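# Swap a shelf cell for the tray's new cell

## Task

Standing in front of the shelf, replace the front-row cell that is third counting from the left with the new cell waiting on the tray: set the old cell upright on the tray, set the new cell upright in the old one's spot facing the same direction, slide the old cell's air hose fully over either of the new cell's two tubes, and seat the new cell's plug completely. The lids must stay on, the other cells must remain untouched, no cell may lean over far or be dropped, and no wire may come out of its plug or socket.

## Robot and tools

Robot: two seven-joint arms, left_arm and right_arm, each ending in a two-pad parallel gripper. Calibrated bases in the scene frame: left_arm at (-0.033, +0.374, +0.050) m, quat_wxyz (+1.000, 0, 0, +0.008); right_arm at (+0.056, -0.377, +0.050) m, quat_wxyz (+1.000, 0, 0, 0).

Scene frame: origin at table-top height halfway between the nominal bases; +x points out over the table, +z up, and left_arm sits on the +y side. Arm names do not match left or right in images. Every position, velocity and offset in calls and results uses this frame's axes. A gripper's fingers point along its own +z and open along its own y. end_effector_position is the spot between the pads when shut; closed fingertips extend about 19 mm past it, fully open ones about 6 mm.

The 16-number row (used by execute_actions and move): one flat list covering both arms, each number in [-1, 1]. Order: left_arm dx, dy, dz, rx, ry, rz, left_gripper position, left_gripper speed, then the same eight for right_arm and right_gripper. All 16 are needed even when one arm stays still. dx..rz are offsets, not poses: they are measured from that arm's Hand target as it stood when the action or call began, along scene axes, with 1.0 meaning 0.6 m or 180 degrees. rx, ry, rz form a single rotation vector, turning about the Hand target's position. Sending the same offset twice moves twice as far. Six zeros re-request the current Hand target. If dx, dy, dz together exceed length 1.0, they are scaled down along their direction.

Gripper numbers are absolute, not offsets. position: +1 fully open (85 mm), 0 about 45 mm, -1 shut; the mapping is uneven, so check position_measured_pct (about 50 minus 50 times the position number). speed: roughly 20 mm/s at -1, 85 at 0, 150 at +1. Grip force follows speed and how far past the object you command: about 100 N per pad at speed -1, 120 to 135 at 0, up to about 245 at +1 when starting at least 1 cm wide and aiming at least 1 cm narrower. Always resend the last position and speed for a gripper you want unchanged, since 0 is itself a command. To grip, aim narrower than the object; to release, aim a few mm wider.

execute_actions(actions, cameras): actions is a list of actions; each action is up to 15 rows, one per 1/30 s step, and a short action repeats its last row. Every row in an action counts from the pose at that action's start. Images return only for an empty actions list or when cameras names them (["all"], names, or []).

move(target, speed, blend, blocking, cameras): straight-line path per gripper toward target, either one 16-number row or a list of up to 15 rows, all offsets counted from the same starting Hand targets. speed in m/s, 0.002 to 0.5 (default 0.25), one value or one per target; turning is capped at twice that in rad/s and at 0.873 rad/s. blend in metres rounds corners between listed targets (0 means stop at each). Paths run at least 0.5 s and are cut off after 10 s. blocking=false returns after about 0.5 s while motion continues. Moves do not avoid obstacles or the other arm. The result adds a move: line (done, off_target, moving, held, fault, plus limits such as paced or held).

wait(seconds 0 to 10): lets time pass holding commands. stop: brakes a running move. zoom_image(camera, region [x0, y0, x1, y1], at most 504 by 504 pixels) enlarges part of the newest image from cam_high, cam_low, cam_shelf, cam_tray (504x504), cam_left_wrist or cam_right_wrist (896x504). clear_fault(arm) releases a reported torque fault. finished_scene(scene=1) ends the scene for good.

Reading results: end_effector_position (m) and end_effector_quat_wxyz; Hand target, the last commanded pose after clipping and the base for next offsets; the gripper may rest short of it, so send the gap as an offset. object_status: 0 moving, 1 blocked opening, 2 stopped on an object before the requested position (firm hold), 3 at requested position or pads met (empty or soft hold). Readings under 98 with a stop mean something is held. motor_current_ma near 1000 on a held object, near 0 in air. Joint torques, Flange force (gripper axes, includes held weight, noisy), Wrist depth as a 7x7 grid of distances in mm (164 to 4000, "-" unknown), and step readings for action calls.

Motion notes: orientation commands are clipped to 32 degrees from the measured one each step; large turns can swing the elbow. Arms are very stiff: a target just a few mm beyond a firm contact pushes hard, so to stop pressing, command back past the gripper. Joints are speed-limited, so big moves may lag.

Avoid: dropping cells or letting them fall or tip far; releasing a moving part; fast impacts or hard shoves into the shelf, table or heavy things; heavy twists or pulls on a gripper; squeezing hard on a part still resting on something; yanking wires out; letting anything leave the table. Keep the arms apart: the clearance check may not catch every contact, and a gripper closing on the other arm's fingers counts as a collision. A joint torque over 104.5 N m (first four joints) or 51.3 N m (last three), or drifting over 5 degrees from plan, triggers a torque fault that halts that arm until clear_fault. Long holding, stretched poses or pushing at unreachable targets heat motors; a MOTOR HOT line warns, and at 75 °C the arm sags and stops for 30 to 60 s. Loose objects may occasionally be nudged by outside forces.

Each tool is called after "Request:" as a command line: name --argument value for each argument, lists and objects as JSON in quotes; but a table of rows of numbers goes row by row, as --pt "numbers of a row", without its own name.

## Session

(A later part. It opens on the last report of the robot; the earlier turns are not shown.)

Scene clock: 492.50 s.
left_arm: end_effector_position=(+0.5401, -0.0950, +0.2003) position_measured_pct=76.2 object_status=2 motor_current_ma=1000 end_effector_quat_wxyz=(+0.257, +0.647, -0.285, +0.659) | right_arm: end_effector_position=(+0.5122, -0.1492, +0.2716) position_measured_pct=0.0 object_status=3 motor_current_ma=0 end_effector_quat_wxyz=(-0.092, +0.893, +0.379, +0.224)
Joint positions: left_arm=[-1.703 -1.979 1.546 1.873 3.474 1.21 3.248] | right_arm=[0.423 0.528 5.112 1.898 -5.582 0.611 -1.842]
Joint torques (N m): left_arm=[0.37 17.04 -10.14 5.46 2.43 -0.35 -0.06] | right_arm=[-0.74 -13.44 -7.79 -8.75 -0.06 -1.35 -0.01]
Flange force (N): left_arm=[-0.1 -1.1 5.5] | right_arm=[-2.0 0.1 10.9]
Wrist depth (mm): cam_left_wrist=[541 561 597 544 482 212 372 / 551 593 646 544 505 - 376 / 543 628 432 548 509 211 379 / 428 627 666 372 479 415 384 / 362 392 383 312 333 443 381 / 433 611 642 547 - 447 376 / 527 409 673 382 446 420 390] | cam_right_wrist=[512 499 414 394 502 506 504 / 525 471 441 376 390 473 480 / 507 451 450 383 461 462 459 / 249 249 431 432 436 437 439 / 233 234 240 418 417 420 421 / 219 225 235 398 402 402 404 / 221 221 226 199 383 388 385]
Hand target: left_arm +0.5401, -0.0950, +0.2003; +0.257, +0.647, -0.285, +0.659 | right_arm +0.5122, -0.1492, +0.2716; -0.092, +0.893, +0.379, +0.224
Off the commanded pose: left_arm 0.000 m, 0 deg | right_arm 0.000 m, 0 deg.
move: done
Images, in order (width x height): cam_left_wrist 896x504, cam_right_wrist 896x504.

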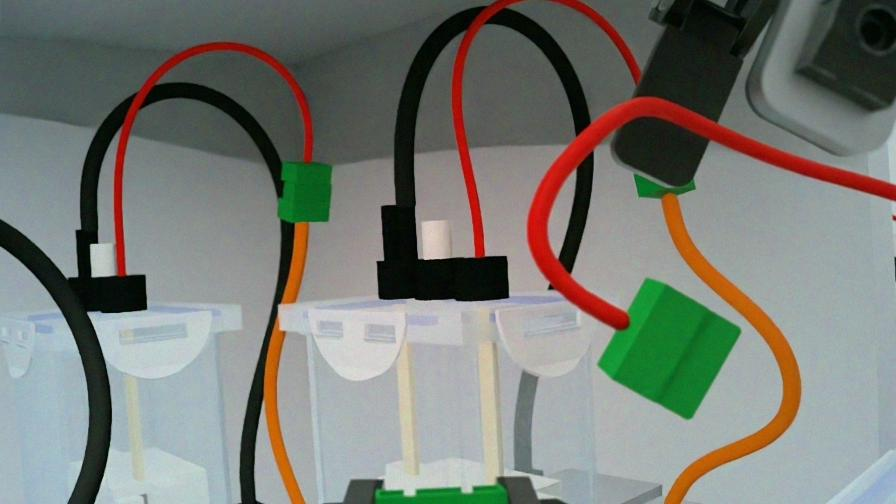

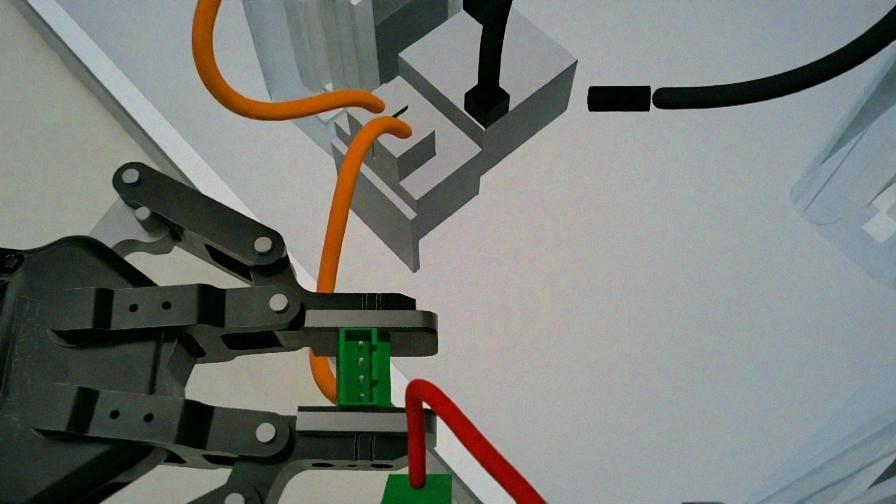

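Request:
move --pt "0 0 0 0 0 0 -0.75 -1 0.0165 0.0165 -0.0441 0 0 0 1 -0.5" --pt "0 0 0 0 0 0 -0.75 -1 0.0105 0.0225 -0.0441 0 0 0 1 -0.5" --speed 0.04 --cameras '["cam_right_wrist","cam_left_wrist"]'

Scene clock: 494.37 s.
left_arm: end_effector_position=(+0.5401, -0.0950, +0.2003) position_measured_pct=76.2 object_status=2 motor_current_ma=1000 end_effector_quat_wxyz=(+0.257, +0.647, -0.285, +0.659) | right_arm: end_effector_position=(+0.5185, -0.1357, +0.2451) position_measured_pct=0.0 object_status=3 motor_current_ma=0 end_effector_quat_wxyz=(-0.092, +0.893, +0.378, +0.224)
Joint positions: left_arm=[-1.703 -1.979 1.546 1.873 3.474 1.21 3.248] | right_arm=[0.318 0.564 5.212 1.909 -5.499 0.551 -1.927]
Joint torques (N m): left_arm=[0.38 17.03 -10.18 5.45 2.45 -0.35 -0.08] | right_arm=[-0.74 -14.61 -7.78 -8.34 -0.03 -1.31 0.01]
Flange force (N): left_arm=[-0.1 -1.1 5.4] | right_arm=[-3.5 -0.8 10.8]
Wrist depth (mm): cam_left_wrist=[541 565 597 544 482 192 - / 554 590 644 547 496 - 370 / 543 625 432 549 205 - 383 / 427 628 668 372 - - 392 / 361 391 383 311 - - - / 432 611 639 543 - - 376 / 530 409 674 382 445 421 390] | cam_right_wrist=[476 465 399 361 366 475 469 / 490 440 368 349 384 441 448 / 476 410 420 360 425 425 427 / 218 217 297 402 407 406 404 / 202 205 213 215 390 390 391 / 200 214 407 370 375 375 375 / 190 193 195 197 361 361 361]
Hand target: left_arm +0.5401, -0.0950, +0.2003; +0.257, +0.647, -0.285, +0.659 | right_arm +0.5185, -0.1357, +0.2451; -0.092, +0.893, +0.378, +0.224
Off the commanded pose: left_arm 0.000 m, 0 deg | right_arm 0.000 m, 0 deg.
move: done
Images, in order (width x height): cam_left_wrist 896x504, cam_right_wrist 896x504.

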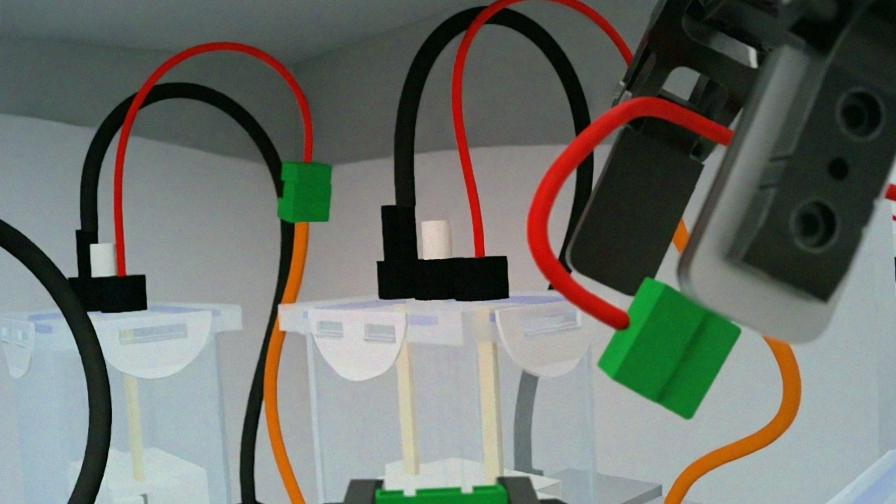

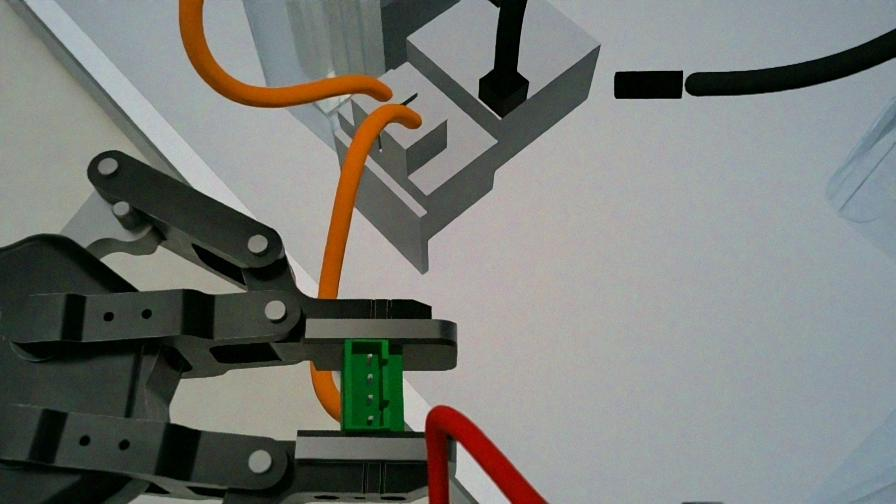

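Request:
move --pt "0 0 0 0 0 0 -0.75 -1 0 0 0 0 0 0 -0.85 -1" --cameras '["cam_right_wrist","cam_left_wrist"]'

Request:
wait --seconds 2 --cameras '["cam_right_wrist","cam_left_wrist","cam_shelf"]'

Scene clock: 499.23 s.
left_arm: end_effector_position=(+0.5401, -0.0950, +0.2003) position_measured_pct=76.2 object_status=2 motor_current_ma=1000 end_effector_quat_wxyz=(+0.257, +0.647, -0.285, +0.659) | right_arm: end_effector_position=(+0.5185, -0.1357, +0.2451) position_measured_pct=92.6 object_status=0 motor_current_ma=0 end_effector_quat_wxyz=(-0.092, +0.893, +0.379, +0.224)
Joint positions: left_arm=[-1.703 -1.979 1.546 1.873 3.474 1.21 3.248] | right_arm=[0.318 0.564 5.212 1.909 -5.499 0.551 -1.927]
Joint torques (N m): left_arm=[0.34 17.07 -10.18 5.46 2.45 -0.35 -0.06] | right_arm=[-0.83 -14.65 -7.9 -8.41 -0.06 -1.4 -0.02]
Flange force (N): left_arm=[-0.2 -1.0 5.4] | right_arm=[-3.6 -0.6 10.8]
Wrist depth (mm): cam_left_wrist=[540 566 595 544 481 - - / 551 595 641 546 498 - - / 539 627 432 548 - - - / 426 626 664 360 - - 373 / 361 390 383 312 - - 379 / 431 613 642 543 474 427 378 / 529 410 675 383 414 - -] | cam_right_wrist=[475 466 400 361 366 475 469 / 491 437 367 349 383 444 446 / 474 411 419 360 426 427 428 / 218 217 297 402 408 407 404 / 201 205 213 215 390 391 391 / 200 214 407 371 374 375 376 / 189 193 195 196 361 361 362]
Hand target: left_arm +0.5401, -0.0950, +0.2003; +0.257, +0.647, -0.285, +0.659 | right_arm +0.5185, -0.1357, +0.2451; -0.092, +0.893, +0.379, +0.224
Off the commanded pose: left_arm 0.000 m, 0 deg | right_arm 0.000 m, 0 deg.
move: done
Images, in order (width x height): cam_left_wrist 896x504, cam_right_wrist 896x504.

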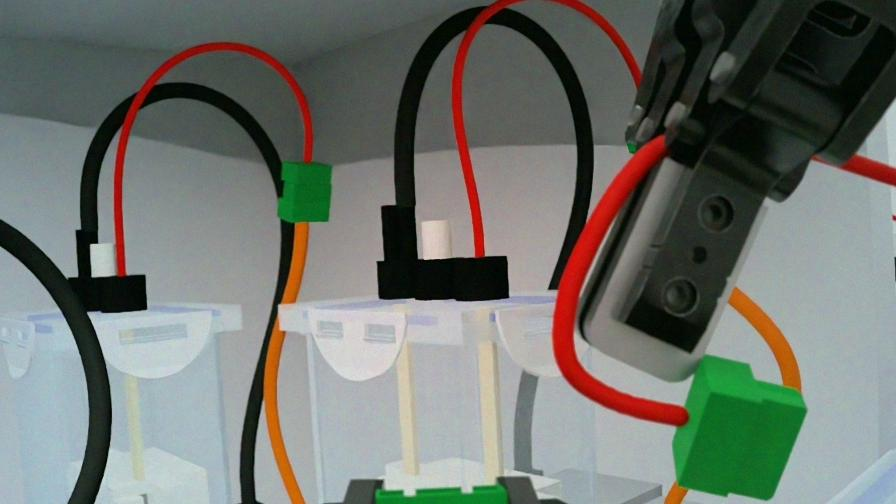

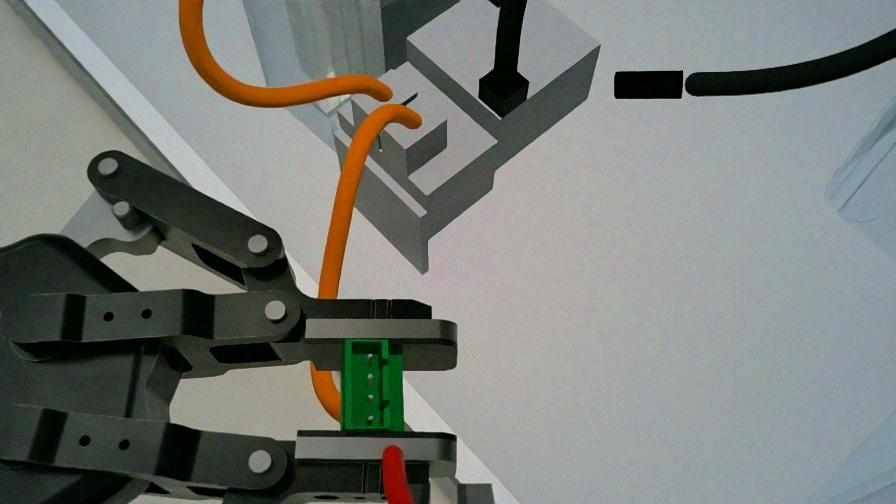

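Scene clock: 501.23 s.
left_arm: end_effector_position=(+0.5401, -0.0950, +0.2003) position_measured_pct=76.2 object_status=2 motor_current_ma=1000 end_effector_quat_wxyz=(+0.257, +0.647, -0.285, +0.659) | right_arm: end_effector_position=(+0.5185, -0.1357, +0.2451) position_measured_pct=92.6 object_status=3 motor_current_ma=0 end_effector_quat_wxyz=(-0.092, +0.893, +0.379, +0.224)
Joint positions: left_arm=[-1.703 -1.979 1.546 1.873 3.474 1.21 3.248] | right_arm=[0.318 0.564 5.212 1.909 -5.499 0.551 -1.927]
Joint torques (N m): left_arm=[0.4 17.03 -10.19 5.47 2.45 -0.35 -0.06] | right_arm=[-0.85 -14.66 -7.91 -8.39 -0.05 -1.41 -0.01]
Flange force (N): left_arm=[-0.1 -1.2 5.5] | right_arm=[-3.6 -0.5 10.8]
Wrist depth (mm): cam_left_wrist=[543 561 595 542 481 - - / 554 593 642 546 496 - - / 543 630 433 545 - - - / 429 627 670 360 - - 374 / 360 390 382 312 - - 381 / 433 612 644 543 470 427 378 / 526 409 674 383 414 - -] | cam_right_wrist=[475 465 399 362 366 475 470 / 491 438 368 348 383 442 446 / 476 411 419 361 425 426 426 / 218 217 299 403 407 408 406 / 202 205 213 215 389 391 390 / 200 214 407 370 374 375 376 / 189 193 195 196 361 360 362]
Hand target: left_arm +0.5401, -0.0950, +0.2003; +0.257, +0.647, -0.285, +0.659 | right_arm +0.5185, -0.1357, +0.2451; -0.092, +0.893, +0.379, +0.224
Tool commands: left_gripper/position=-0.75 left_gripper/speed=-1.0 right_gripper/position=-0.85 right_gripper/speed=-1.0
Off the commanded pose: left_arm 0.000 m, 0 deg | right_arm 0.000 m, 0 deg.
wait: 2.00 s; at rest by 0.17 s
Images, in order (width x height): cam_shelf 504x504, cam_left_wrist 896x504, cam_right_wrist 896x504.

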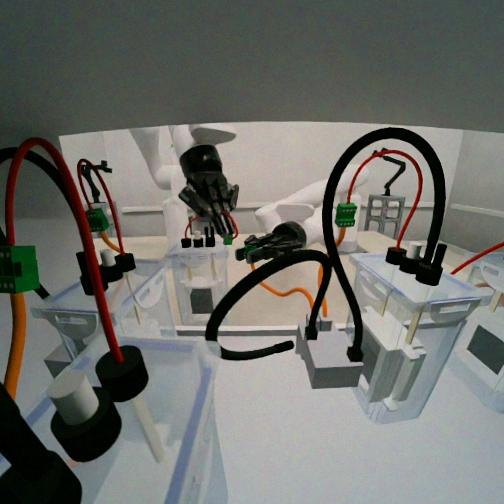

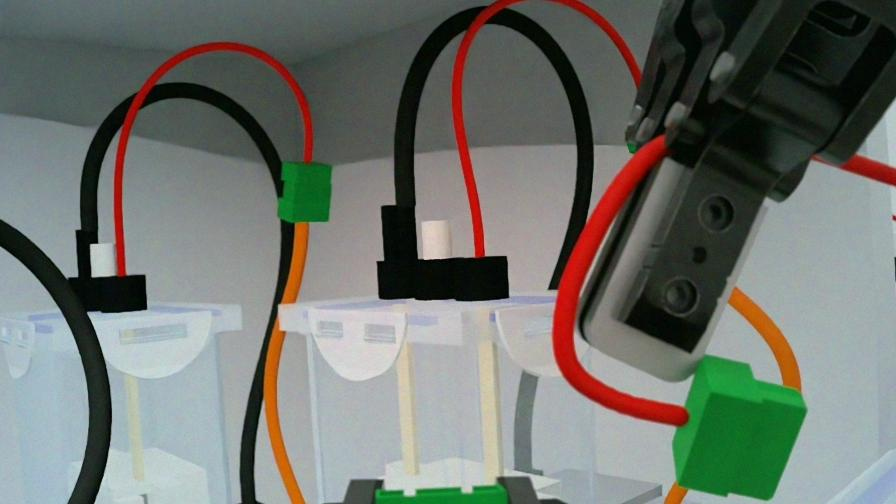

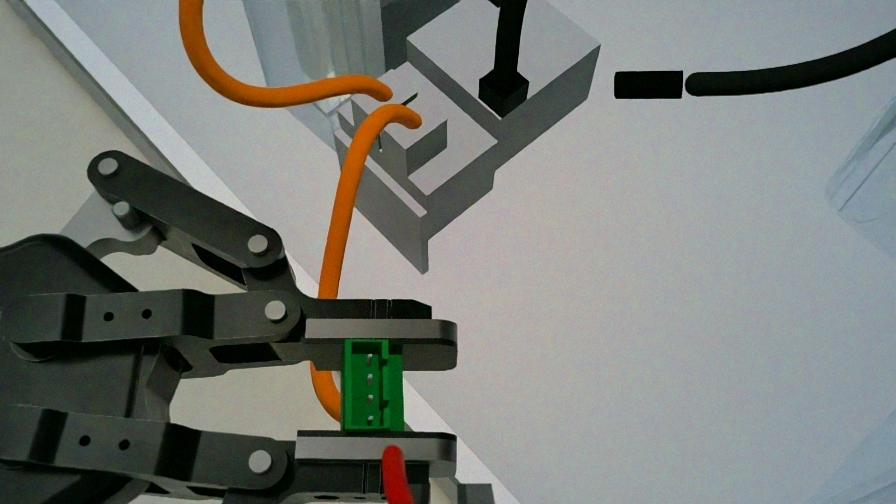

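Request:
move --pt "0 0 0 0 0 0 -0.75 -1 0 0 0 0 0 0 0.6 -0.7" --pt "0 0 0 0 0 0 -0.75 -1 -0.0222 -0.0402 0.0441 0 0 0 0.6 -1" --pt "0 0 0 0 0 0 -0.75 -1 -0.0787 -0.0907 0.0915 0.0 0 0 0.3 -1" --pt "0 0 0 0 0 0 -0.75 -1 -0.0787 -0.0907 0.0915 -0.0471 0.0471 0 -0.4 -1" --speed 0.06 --cameras '["cam_right_wrist","cam_left_wrist","cam_high"]'

Scene clock: 513.40 s.
left_arm: end_effector_position=(+0.5401, -0.0950, +0.2003) position_measured_pct=76.2 object_status=2 motor_current_ma=1000 end_effector_quat_wxyz=(+0.257, +0.647, -0.285, +0.659) | right_arm: end_effector_position=(+0.4713, -0.1901, +0.3000) position_measured_pct=69.7 object_status=0 motor_current_ma=0 end_effector_quat_wxyz=(-0.053, +0.912, +0.386, +0.129)
Joint positions: left_arm=[-1.703 -1.979 1.546 1.873 3.474 1.21 3.248] | right_arm=[0.495 0.487 5 1.791 -5.744 0.965 -1.715]
Joint torques (N m): left_arm=[0.38 17.04 -10.15 5.46 2.44 -0.34 -0.07] | right_arm=[-0.72 -12.41 -7.5 -8.98 -0.19 -0.86 -0.01]
Flange force (N): left_arm=[-0.1 -1.1 5.5] | right_arm=[2.0 2.2 8.3]
Wrist depth (mm): cam_left_wrist=[539 563 595 542 473 426 388 / 552 591 641 545 475 411 390 / 547 628 432 549 477 412 375 / 428 624 670 372 477 415 384 / 362 390 382 312 333 433 382 / 432 611 647 545 - - 378 / 530 409 673 381 442 422 391] | cam_right_wrist=[507 277 433 461 468 468 460 / 268 266 273 456 454 457 457 / 263 259 267 437 443 442 441 / 261 262 266 267 428 431 365 / 460 255 459 460 417 421 374 / 450 452 268 265 424 413 411 / 441 440 260 259 439 403 400]
Hand target: left_arm +0.5401, -0.0950, +0.2003; +0.257, +0.647, -0.285, +0.659 | right_arm +0.4713, -0.1901, +0.3000; -0.053, +0.912, +0.386, +0.129
Off the commanded pose: left_arm 0.000 m, 0 deg | right_arm 0.000 m, 0 deg.
move: done
Images, in order (width x height): cam_high 504x504, cam_left_wrist 896x504, cam_right_wrist 896x504.

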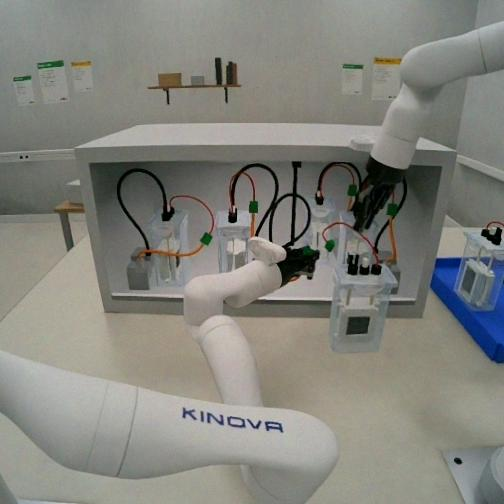

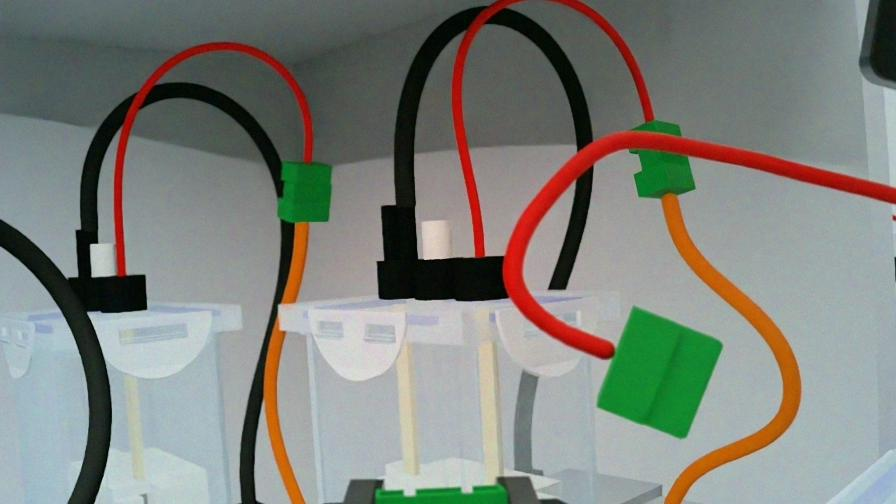

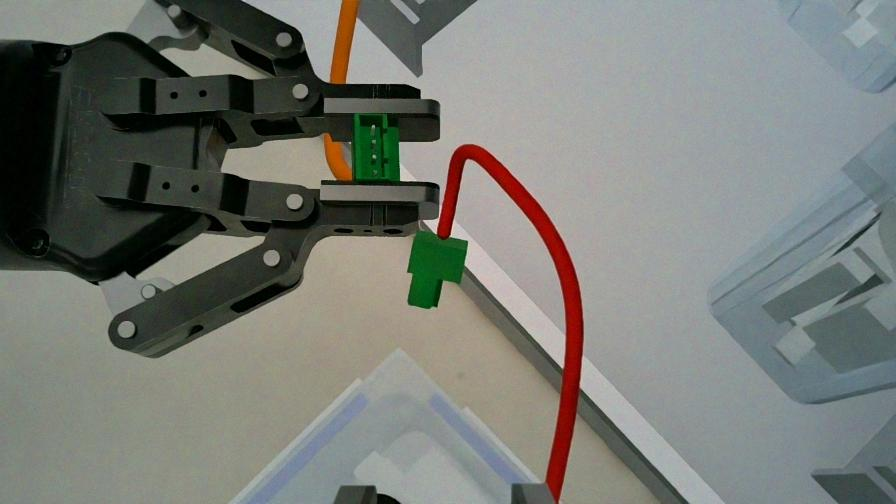

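Request:
move --pt "0 0 0 0 0 0 -0.75 -1 -0.03 0.03 0.0 0.0 0 0 -0.4 -1" --pt "0 0 0 0 0 0 -0.75 -1 -0.03 0.03 0.0 -0.0786 -0.0786 0 -0.4 -1" --speed 0.06 --cameras '["cam_right_wrist","cam_left_wrist"]'

Scene clock: 517.77 s.
left_arm: end_effector_position=(+0.5401, -0.0950, +0.2003) position_measured_pct=76.2 object_status=2 motor_current_ma=1000 end_effector_quat_wxyz=(+0.257, +0.647, -0.285, +0.659) | right_arm: end_effector_position=(+0.4533, -0.1721, +0.3000) position_measured_pct=69.7 object_status=3 motor_current_ma=0 end_effector_quat_wxyz=(+0.107, +0.889, +0.403, +0.192)
Joint positions: left_arm=[-1.703 -1.979 1.546 1.873 3.474 1.21 3.248] | right_arm=[0.122 0.333 5.174 1.929 -5.441 0.981 -2.11]
Joint torques (N m): left_arm=[0.35 17.08 -10.19 5.46 2.46 -0.35 -0.07] | right_arm=[-0.76 -11.81 -5.72 -8.91 0.74 -0.15 -0.02]
Flange force (N): left_arm=[-0.2 -1.1 5.4] | right_arm=[0.8 -0.1 8.6]
Wrist depth (mm): cam_left_wrist=[541 563 596 546 473 426 382 / 553 594 647 547 476 412 382 / 545 625 431 547 478 413 377 / 427 623 664 372 478 414 385 / 362 390 383 312 334 433 381 / 431 612 644 543 - - 377 / 525 409 671 383 442 421 390] | cam_right_wrist=[237 256 456 488 518 537 449 / 235 249 268 478 506 524 516 / 229 240 262 465 493 520 306 / 230 242 414 443 476 456 296 / 230 433 454 439 459 390 298 / 404 424 264 429 455 443 407 / 398 266 254 268 444 406 405]
Hand target: left_arm +0.5401, -0.0950, +0.2003; +0.257, +0.647, -0.285, +0.659 | right_arm +0.4533, -0.1721, +0.3000; +0.107, +0.889, +0.403, +0.192
Off the commanded pose: left_arm 0.000 m, 0 deg | right_arm 0.000 m, 0 deg.
move: done
Images, in order (width x height): cam_left_wrist 896x504, cam_right_wrist 896x504.

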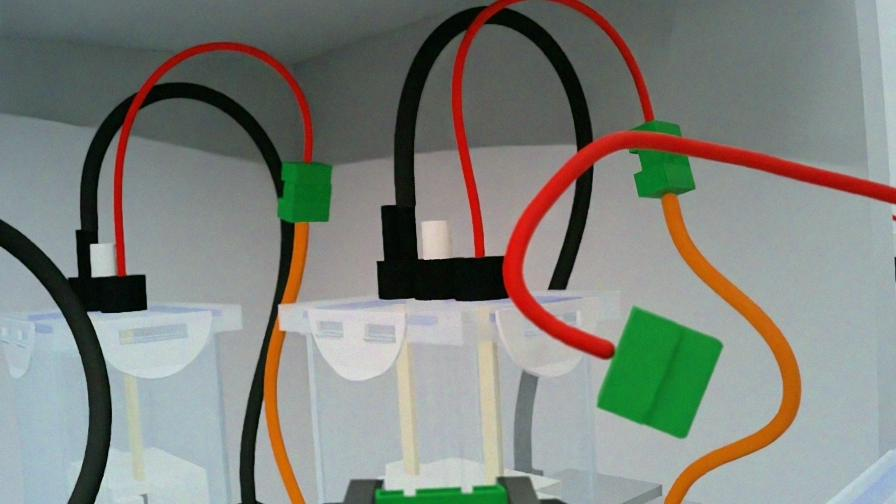

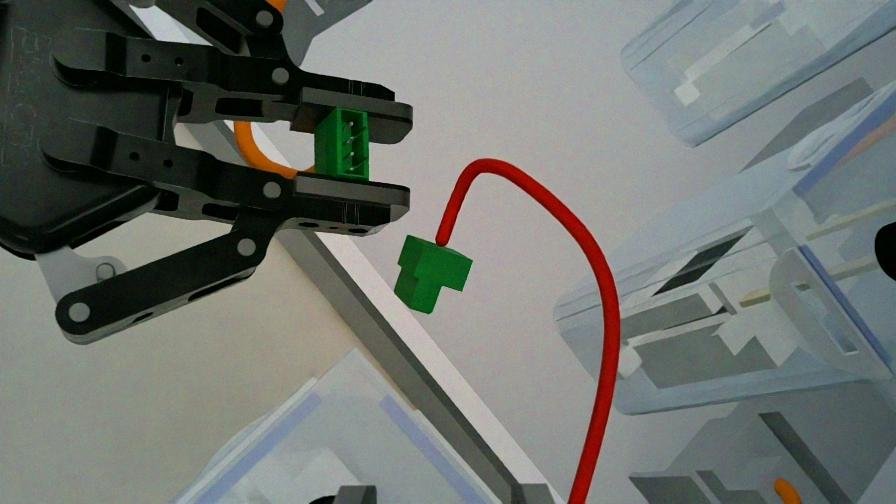

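Request:
move --pt "0 0 0 0 0 0 -0.75 -1 0.0 0.0 0.0 0.084 -0.0099 -0.098 -0.3 -1" --pt "0 0 0 0 0 0 -0.75 -1 0.0608 0.0618 -0.0108 0.084 -0.0099 -0.098 -0.3 -1" --speed 0.06 --cameras '["cam_right_wrist","cam_left_wrist"]'

Scene clock: 524.97 s.
left_arm: end_effector_position=(+0.5401, -0.0950, +0.2003) position_measured_pct=76.2 object_status=2 motor_current_ma=1000 end_effector_quat_wxyz=(+0.257, +0.647, -0.285, +0.659) | right_arm: end_effector_position=(+0.4898, -0.1350, +0.2936) position_measured_pct=64.9 object_status=3 motor_current_ma=0 end_effector_quat_wxyz=(+0.024, +0.943, +0.232, +0.238)
Joint positions: left_arm=[-1.703 -1.979 1.546 1.873 3.474 1.21 3.248] | right_arm=[0.041 0.387 5.283 1.886 -5.381 0.855 -2.508]
Joint torques (N m): left_arm=[0.4 17.02 -10.15 5.49 2.46 -0.34 -0.06] | right_arm=[-0.74 -13.58 -5.97 -9.06 0.72 -0.45 -0.03]
Flange force (N): left_arm=[0.0 -1.2 5.6] | right_arm=[-1.1 -0.1 8.2]
Wrist depth (mm): cam_left_wrist=[539 564 593 544 482 - - / 552 594 641 546 507 404 390 / 543 631 431 548 475 412 377 / 428 626 667 371 478 416 386 / 361 391 383 312 333 434 381 / 433 612 642 545 - - 377 / 528 409 673 384 440 421 390] | cam_right_wrist=[399 397 402 525 537 431 564 / 454 398 396 500 519 494 305 / 439 396 462 482 494 505 286 / 406 433 445 460 471 484 273 / 246 248 259 442 451 432 276 / 229 244 252 419 430 419 377 / 224 231 241 220 421 429 383]
Hand target: left_arm +0.5401, -0.0950, +0.2003; +0.257, +0.647, -0.285, +0.659 | right_arm +0.4898, -0.1350, +0.2936; +0.024, +0.943, +0.232, +0.238
Off the commanded pose: left_arm 0.000 m, 0 deg | right_arm 0.000 m, 0 deg.
move: done
Images, in order (width x height): cam_left_wrist 896x504, cam_right_wrist 896x504.

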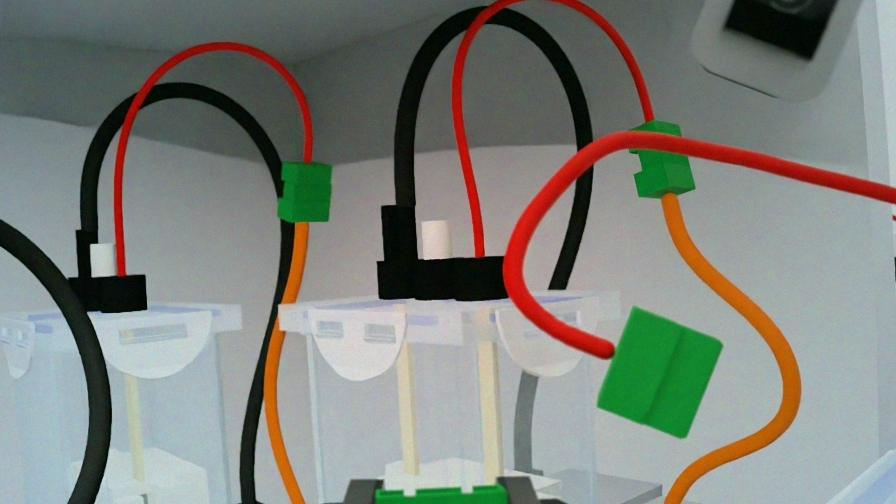

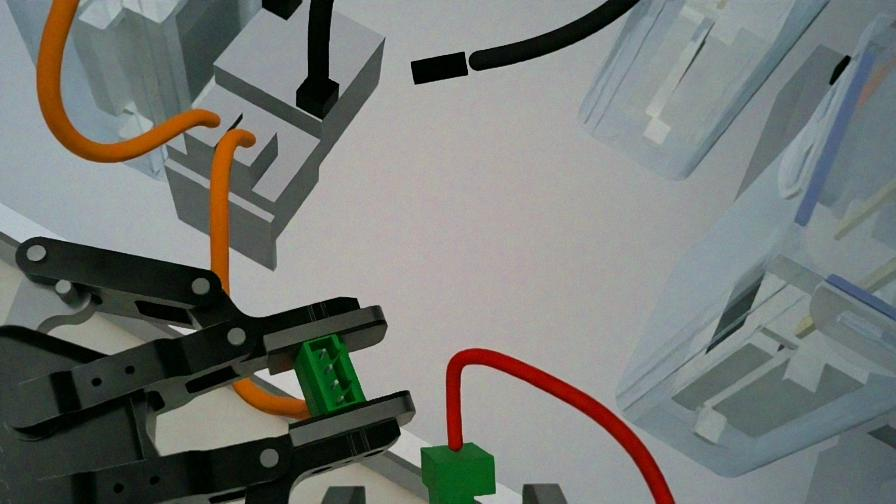

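Request:
move --pt "0 0 0 0 0 0 -0.75 -1 0.0482 0.002 -0.0885 0 0 0 -0.3 -1" --speed 0.04 --cameras '["cam_right_wrist","cam_left_wrist"]'

Scene clock: 527.03 s.
left_arm: end_effector_position=(+0.5401, -0.0950, +0.2003) position_measured_pct=76.2 object_status=2 motor_current_ma=1000 end_effector_quat_wxyz=(+0.257, +0.647, -0.285, +0.659) | right_arm: end_effector_position=(+0.5187, -0.1338, +0.2405) position_measured_pct=64.9 object_status=3 motor_current_ma=0 end_effector_quat_wxyz=(+0.024, +0.943, +0.232, +0.238)
Joint positions: left_arm=[-1.703 -1.979 1.546 1.873 3.474 1.21 3.248] | right_arm=[-0.031 0.512 5.387 1.903 -5.203 0.783 -2.634]
Joint torques (N m): left_arm=[0.39 17.02 -10.18 5.49 2.42 -0.34 -0.06] | right_arm=[-0.73 -15.82 -6.43 -8.2 0.64 -0.24 -0.01]
Flange force (N): left_arm=[-0.2 -1.2 5.6] | right_arm=[-3.0 0.2 8.2]
Wrist depth (mm): cam_left_wrist=[541 564 598 545 - - - / 554 596 642 543 - - - / 540 628 433 547 - - - / 427 628 669 360 - - - / 361 390 385 306 - - 374 / 431 607 641 572 - - 376 / 528 410 677 380 442 421 389] | cam_right_wrist=[347 337 343 455 467 399 437 / 372 313 361 438 452 432 442 / 381 324 404 418 431 442 418 / 370 372 388 399 410 423 356 / 188 196 370 383 393 400 309 / 183 190 192 368 379 378 302 / - 372 188 360 362 372 378]
Hand target: left_arm +0.5401, -0.0950, +0.2003; +0.257, +0.647, -0.285, +0.659 | right_arm +0.5187, -0.1338, +0.2405; +0.024, +0.943, +0.232, +0.238
Off the commanded pose: left_arm 0.000 m, 0 deg | right_arm 0.000 m, 0 deg.
move: done
Images, in order (width x height): cam_left_wrist 896x504, cam_right_wrist 896x504.

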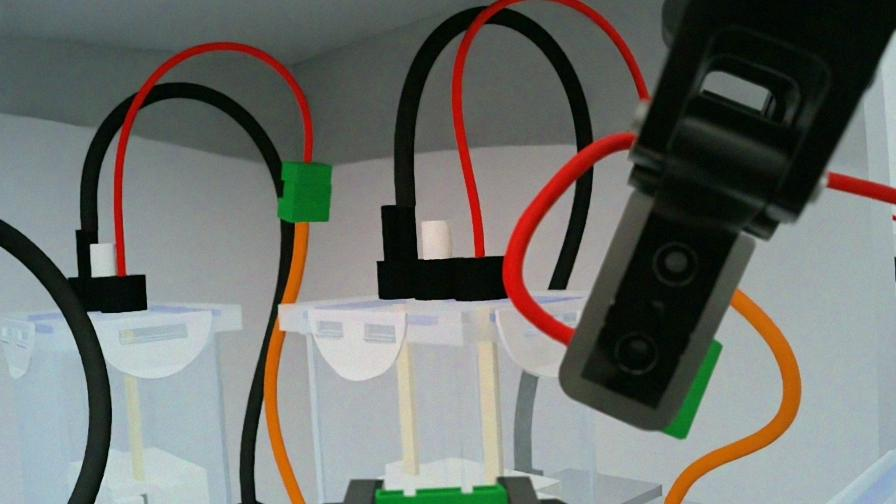

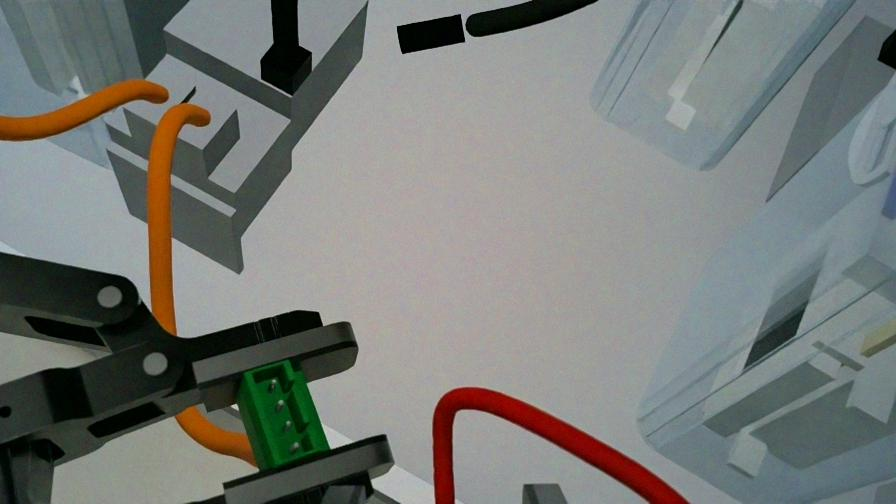

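Request:
move --pt "0 0 0 0 0 0 -0.75 -1 0 0 0 0 0 0 -0.85 -1" --cameras '["cam_right_wrist","cam_left_wrist"]'

Scene clock: 528.80 s.
left_arm: end_effector_position=(+0.5401, -0.0950, +0.2003) position_measured_pct=76.2 object_status=2 motor_current_ma=1000 end_effector_quat_wxyz=(+0.257, +0.647, -0.285, +0.659) | right_arm: end_effector_position=(+0.5187, -0.1338, +0.2405) position_measured_pct=84.4 object_status=0 motor_current_ma=1000 end_effector_quat_wxyz=(+0.024, +0.943, +0.232, +0.238)
Joint positions: left_arm=[-1.703 -1.979 1.546 1.873 3.474 1.21 3.248] | right_arm=[-0.031 0.512 5.387 1.903 -5.203 0.783 -2.634]
Joint torques (N m): left_arm=[0.38 17.01 -10.18 5.48 2.45 -0.34 -0.07] | right_arm=[-0.75 -15.8 -6.45 -8.2 0.67 -0.26 0]
Flange force (N): left_arm=[-0.1 -1.1 5.6] | right_arm=[-3.0 0.2 8.1]
Wrist depth (mm): cam_left_wrist=[542 564 596 545 - - - / 554 591 642 545 - - - / 542 626 433 549 - - - / 427 624 662 360 - - - / 362 390 383 311 - - 381 / 432 614 640 571 - - 377 / 527 408 675 381 444 422 391] | cam_right_wrist=[347 337 343 454 466 400 437 / 371 312 361 440 453 434 441 / 380 325 403 417 431 441 417 / 368 371 388 399 410 422 355 / 189 197 369 383 394 399 309 / 183 190 192 368 379 379 302 / - 371 188 358 363 371 376]
Hand target: left_arm +0.5401, -0.0950, +0.2003; +0.257, +0.647, -0.285, +0.659 | right_arm +0.5187, -0.1338, +0.2405; +0.024, +0.943, +0.232, +0.238
Off the commanded pose: left_arm 0.000 m, 0 deg | right_arm 0.000 m, 0 deg.
move: done
Images, in order (width x height): cam_left_wrist 896x504, cam_right_wrist 896x504.

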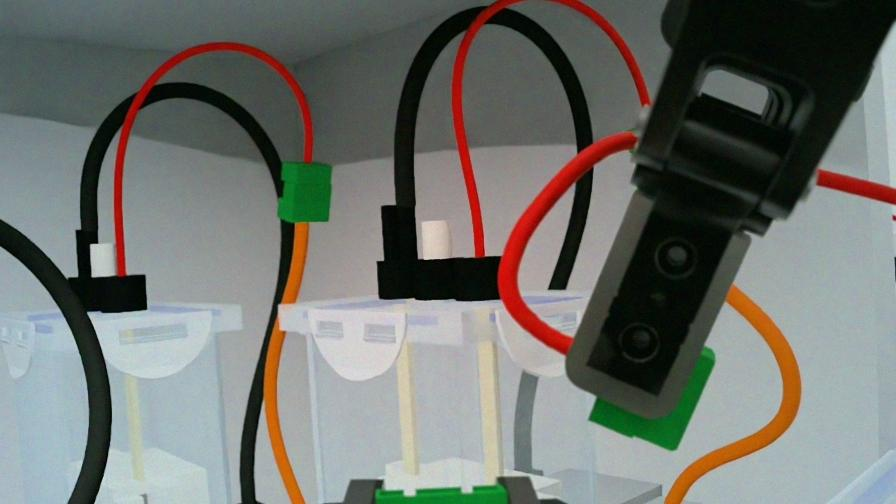

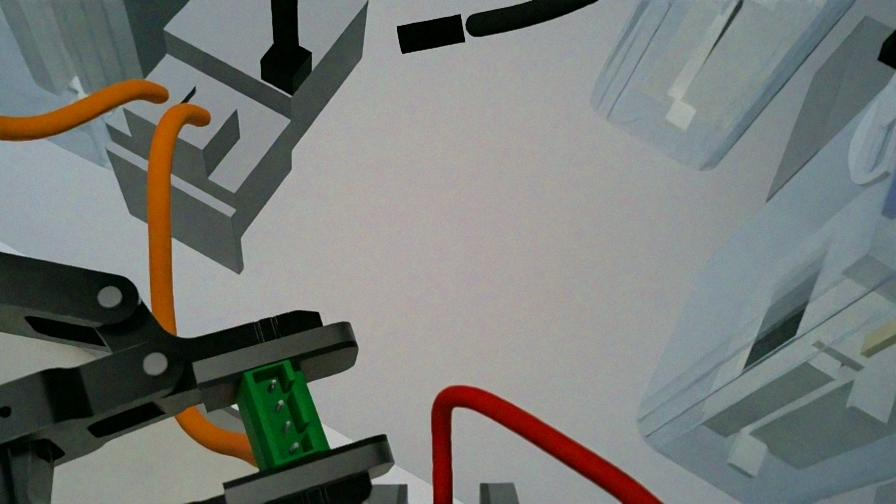

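Request:
move --pt "0 0 0 0 0 0 -0.75 -1 -0.03 -0.02 0.06 0 0 0 -0.85 -1" --pt "0 0 0 0 0 0 -0.75 -1 -0.07 -0.06 0.19 0 0 0 -0.85 -1" --pt "0 0 0 0 0 0 -0.75 -1 -0.05 -0.06 0.2 0.3108 -0.1983 0.2722 -0.85 -1" --speed 0.1 --blend '[0.02,0.0,0.0]' --cameras '["all"]'

Scene clock: 539.00 s.
left_arm: end_effector_position=(+0.5401, -0.0950, +0.2003) position_measured_pct=76.2 object_status=2 motor_current_ma=1000 end_effector_quat_wxyz=(+0.257, +0.647, -0.285, +0.659) | right_arm: end_effector_position=(+0.4887, -0.1698, +0.3605) position_measured_pct=84.4 object_status=2 motor_current_ma=1000 end_effector_quat_wxyz=(-0.431, +0.561, +0.430, +0.561)
Joint positions: left_arm=[-1.703 -1.979 1.546 1.873 3.474 1.21 3.248] | right_arm=[1.026 1.675 4.465 2.113 -5.48 0.349 -0.872]
Joint torques (N m): left_arm=[0.38 17.03 -10.15 5.49 2.45 -0.33 -0.06] | right_arm=[-1.14 -14.77 -14.56 -1.41 -1.04 -3.3 0.1]
Flange force (N): left_arm=[-0.1 -1.1 5.7] | right_arm=[-11.6 -5.6 0.5]
Wrist depth (mm): cam_left_wrist=[543 563 595 543 475 423 374 / 556 594 646 545 496 413 382 / 541 629 433 549 500 408 384 / 426 624 664 372 478 416 385 / 360 389 384 312 334 433 381 / 431 611 642 546 474 436 377 / 526 410 672 383 447 419 391] | cam_right_wrist=[3623 3565 3970 - - - - / 3546 3684 3994 - - - - / 3471 3234 3923 - 327 207 172 / 3565 3188 3349 531 275 200 173 / 3546 3234 3203 745 771 795 - / 2181 2402 2420 740 777 793 800 / 3527 3172 3418 744 618 560 820]
Hand target: left_arm +0.5401, -0.0950, +0.2003; +0.257, +0.647, -0.285, +0.659 | right_arm +0.4887, -0.1698, +0.3605; -0.431, +0.561, +0.430, +0.561
Off the commanded pose: left_arm 0.000 m, 0 deg | right_arm 0.000 m, 0 deg.
move: done

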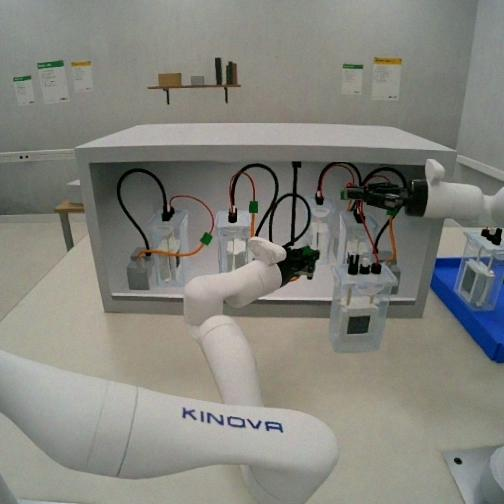

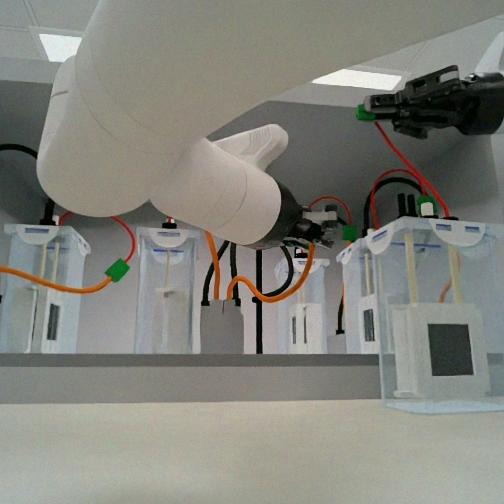

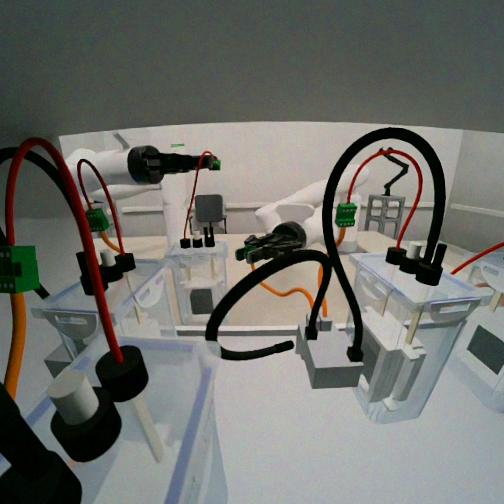

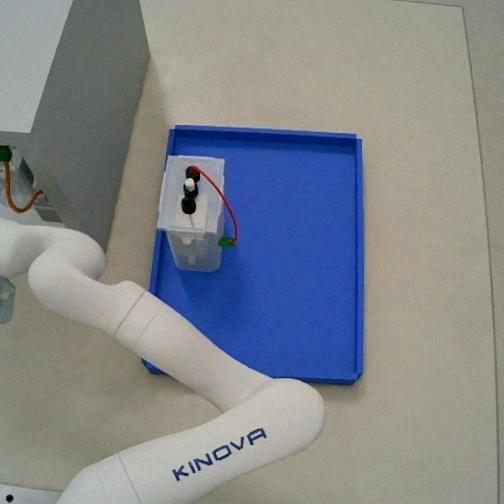

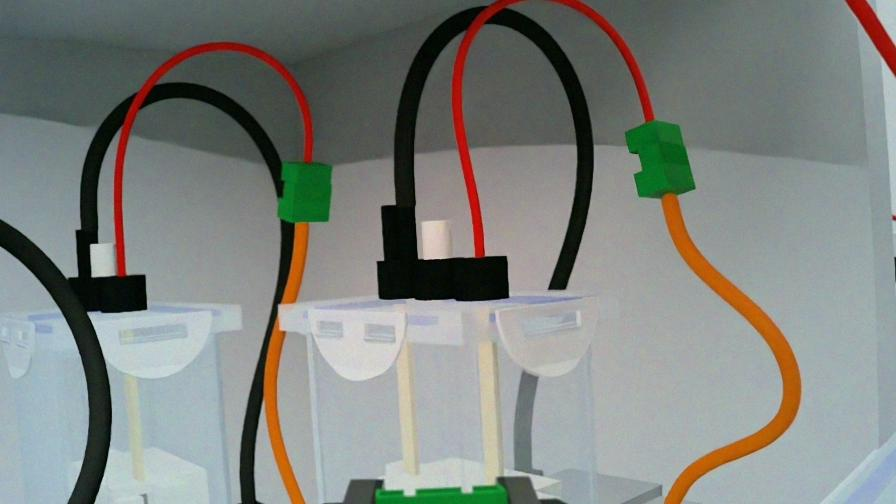

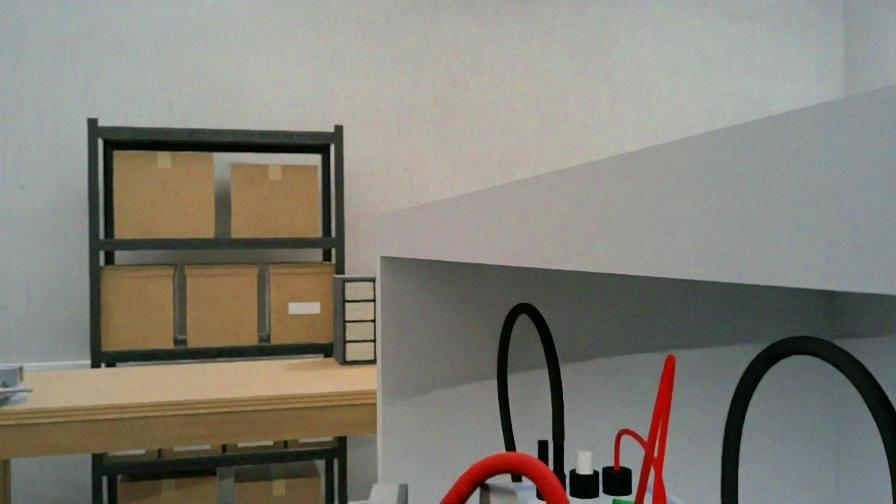

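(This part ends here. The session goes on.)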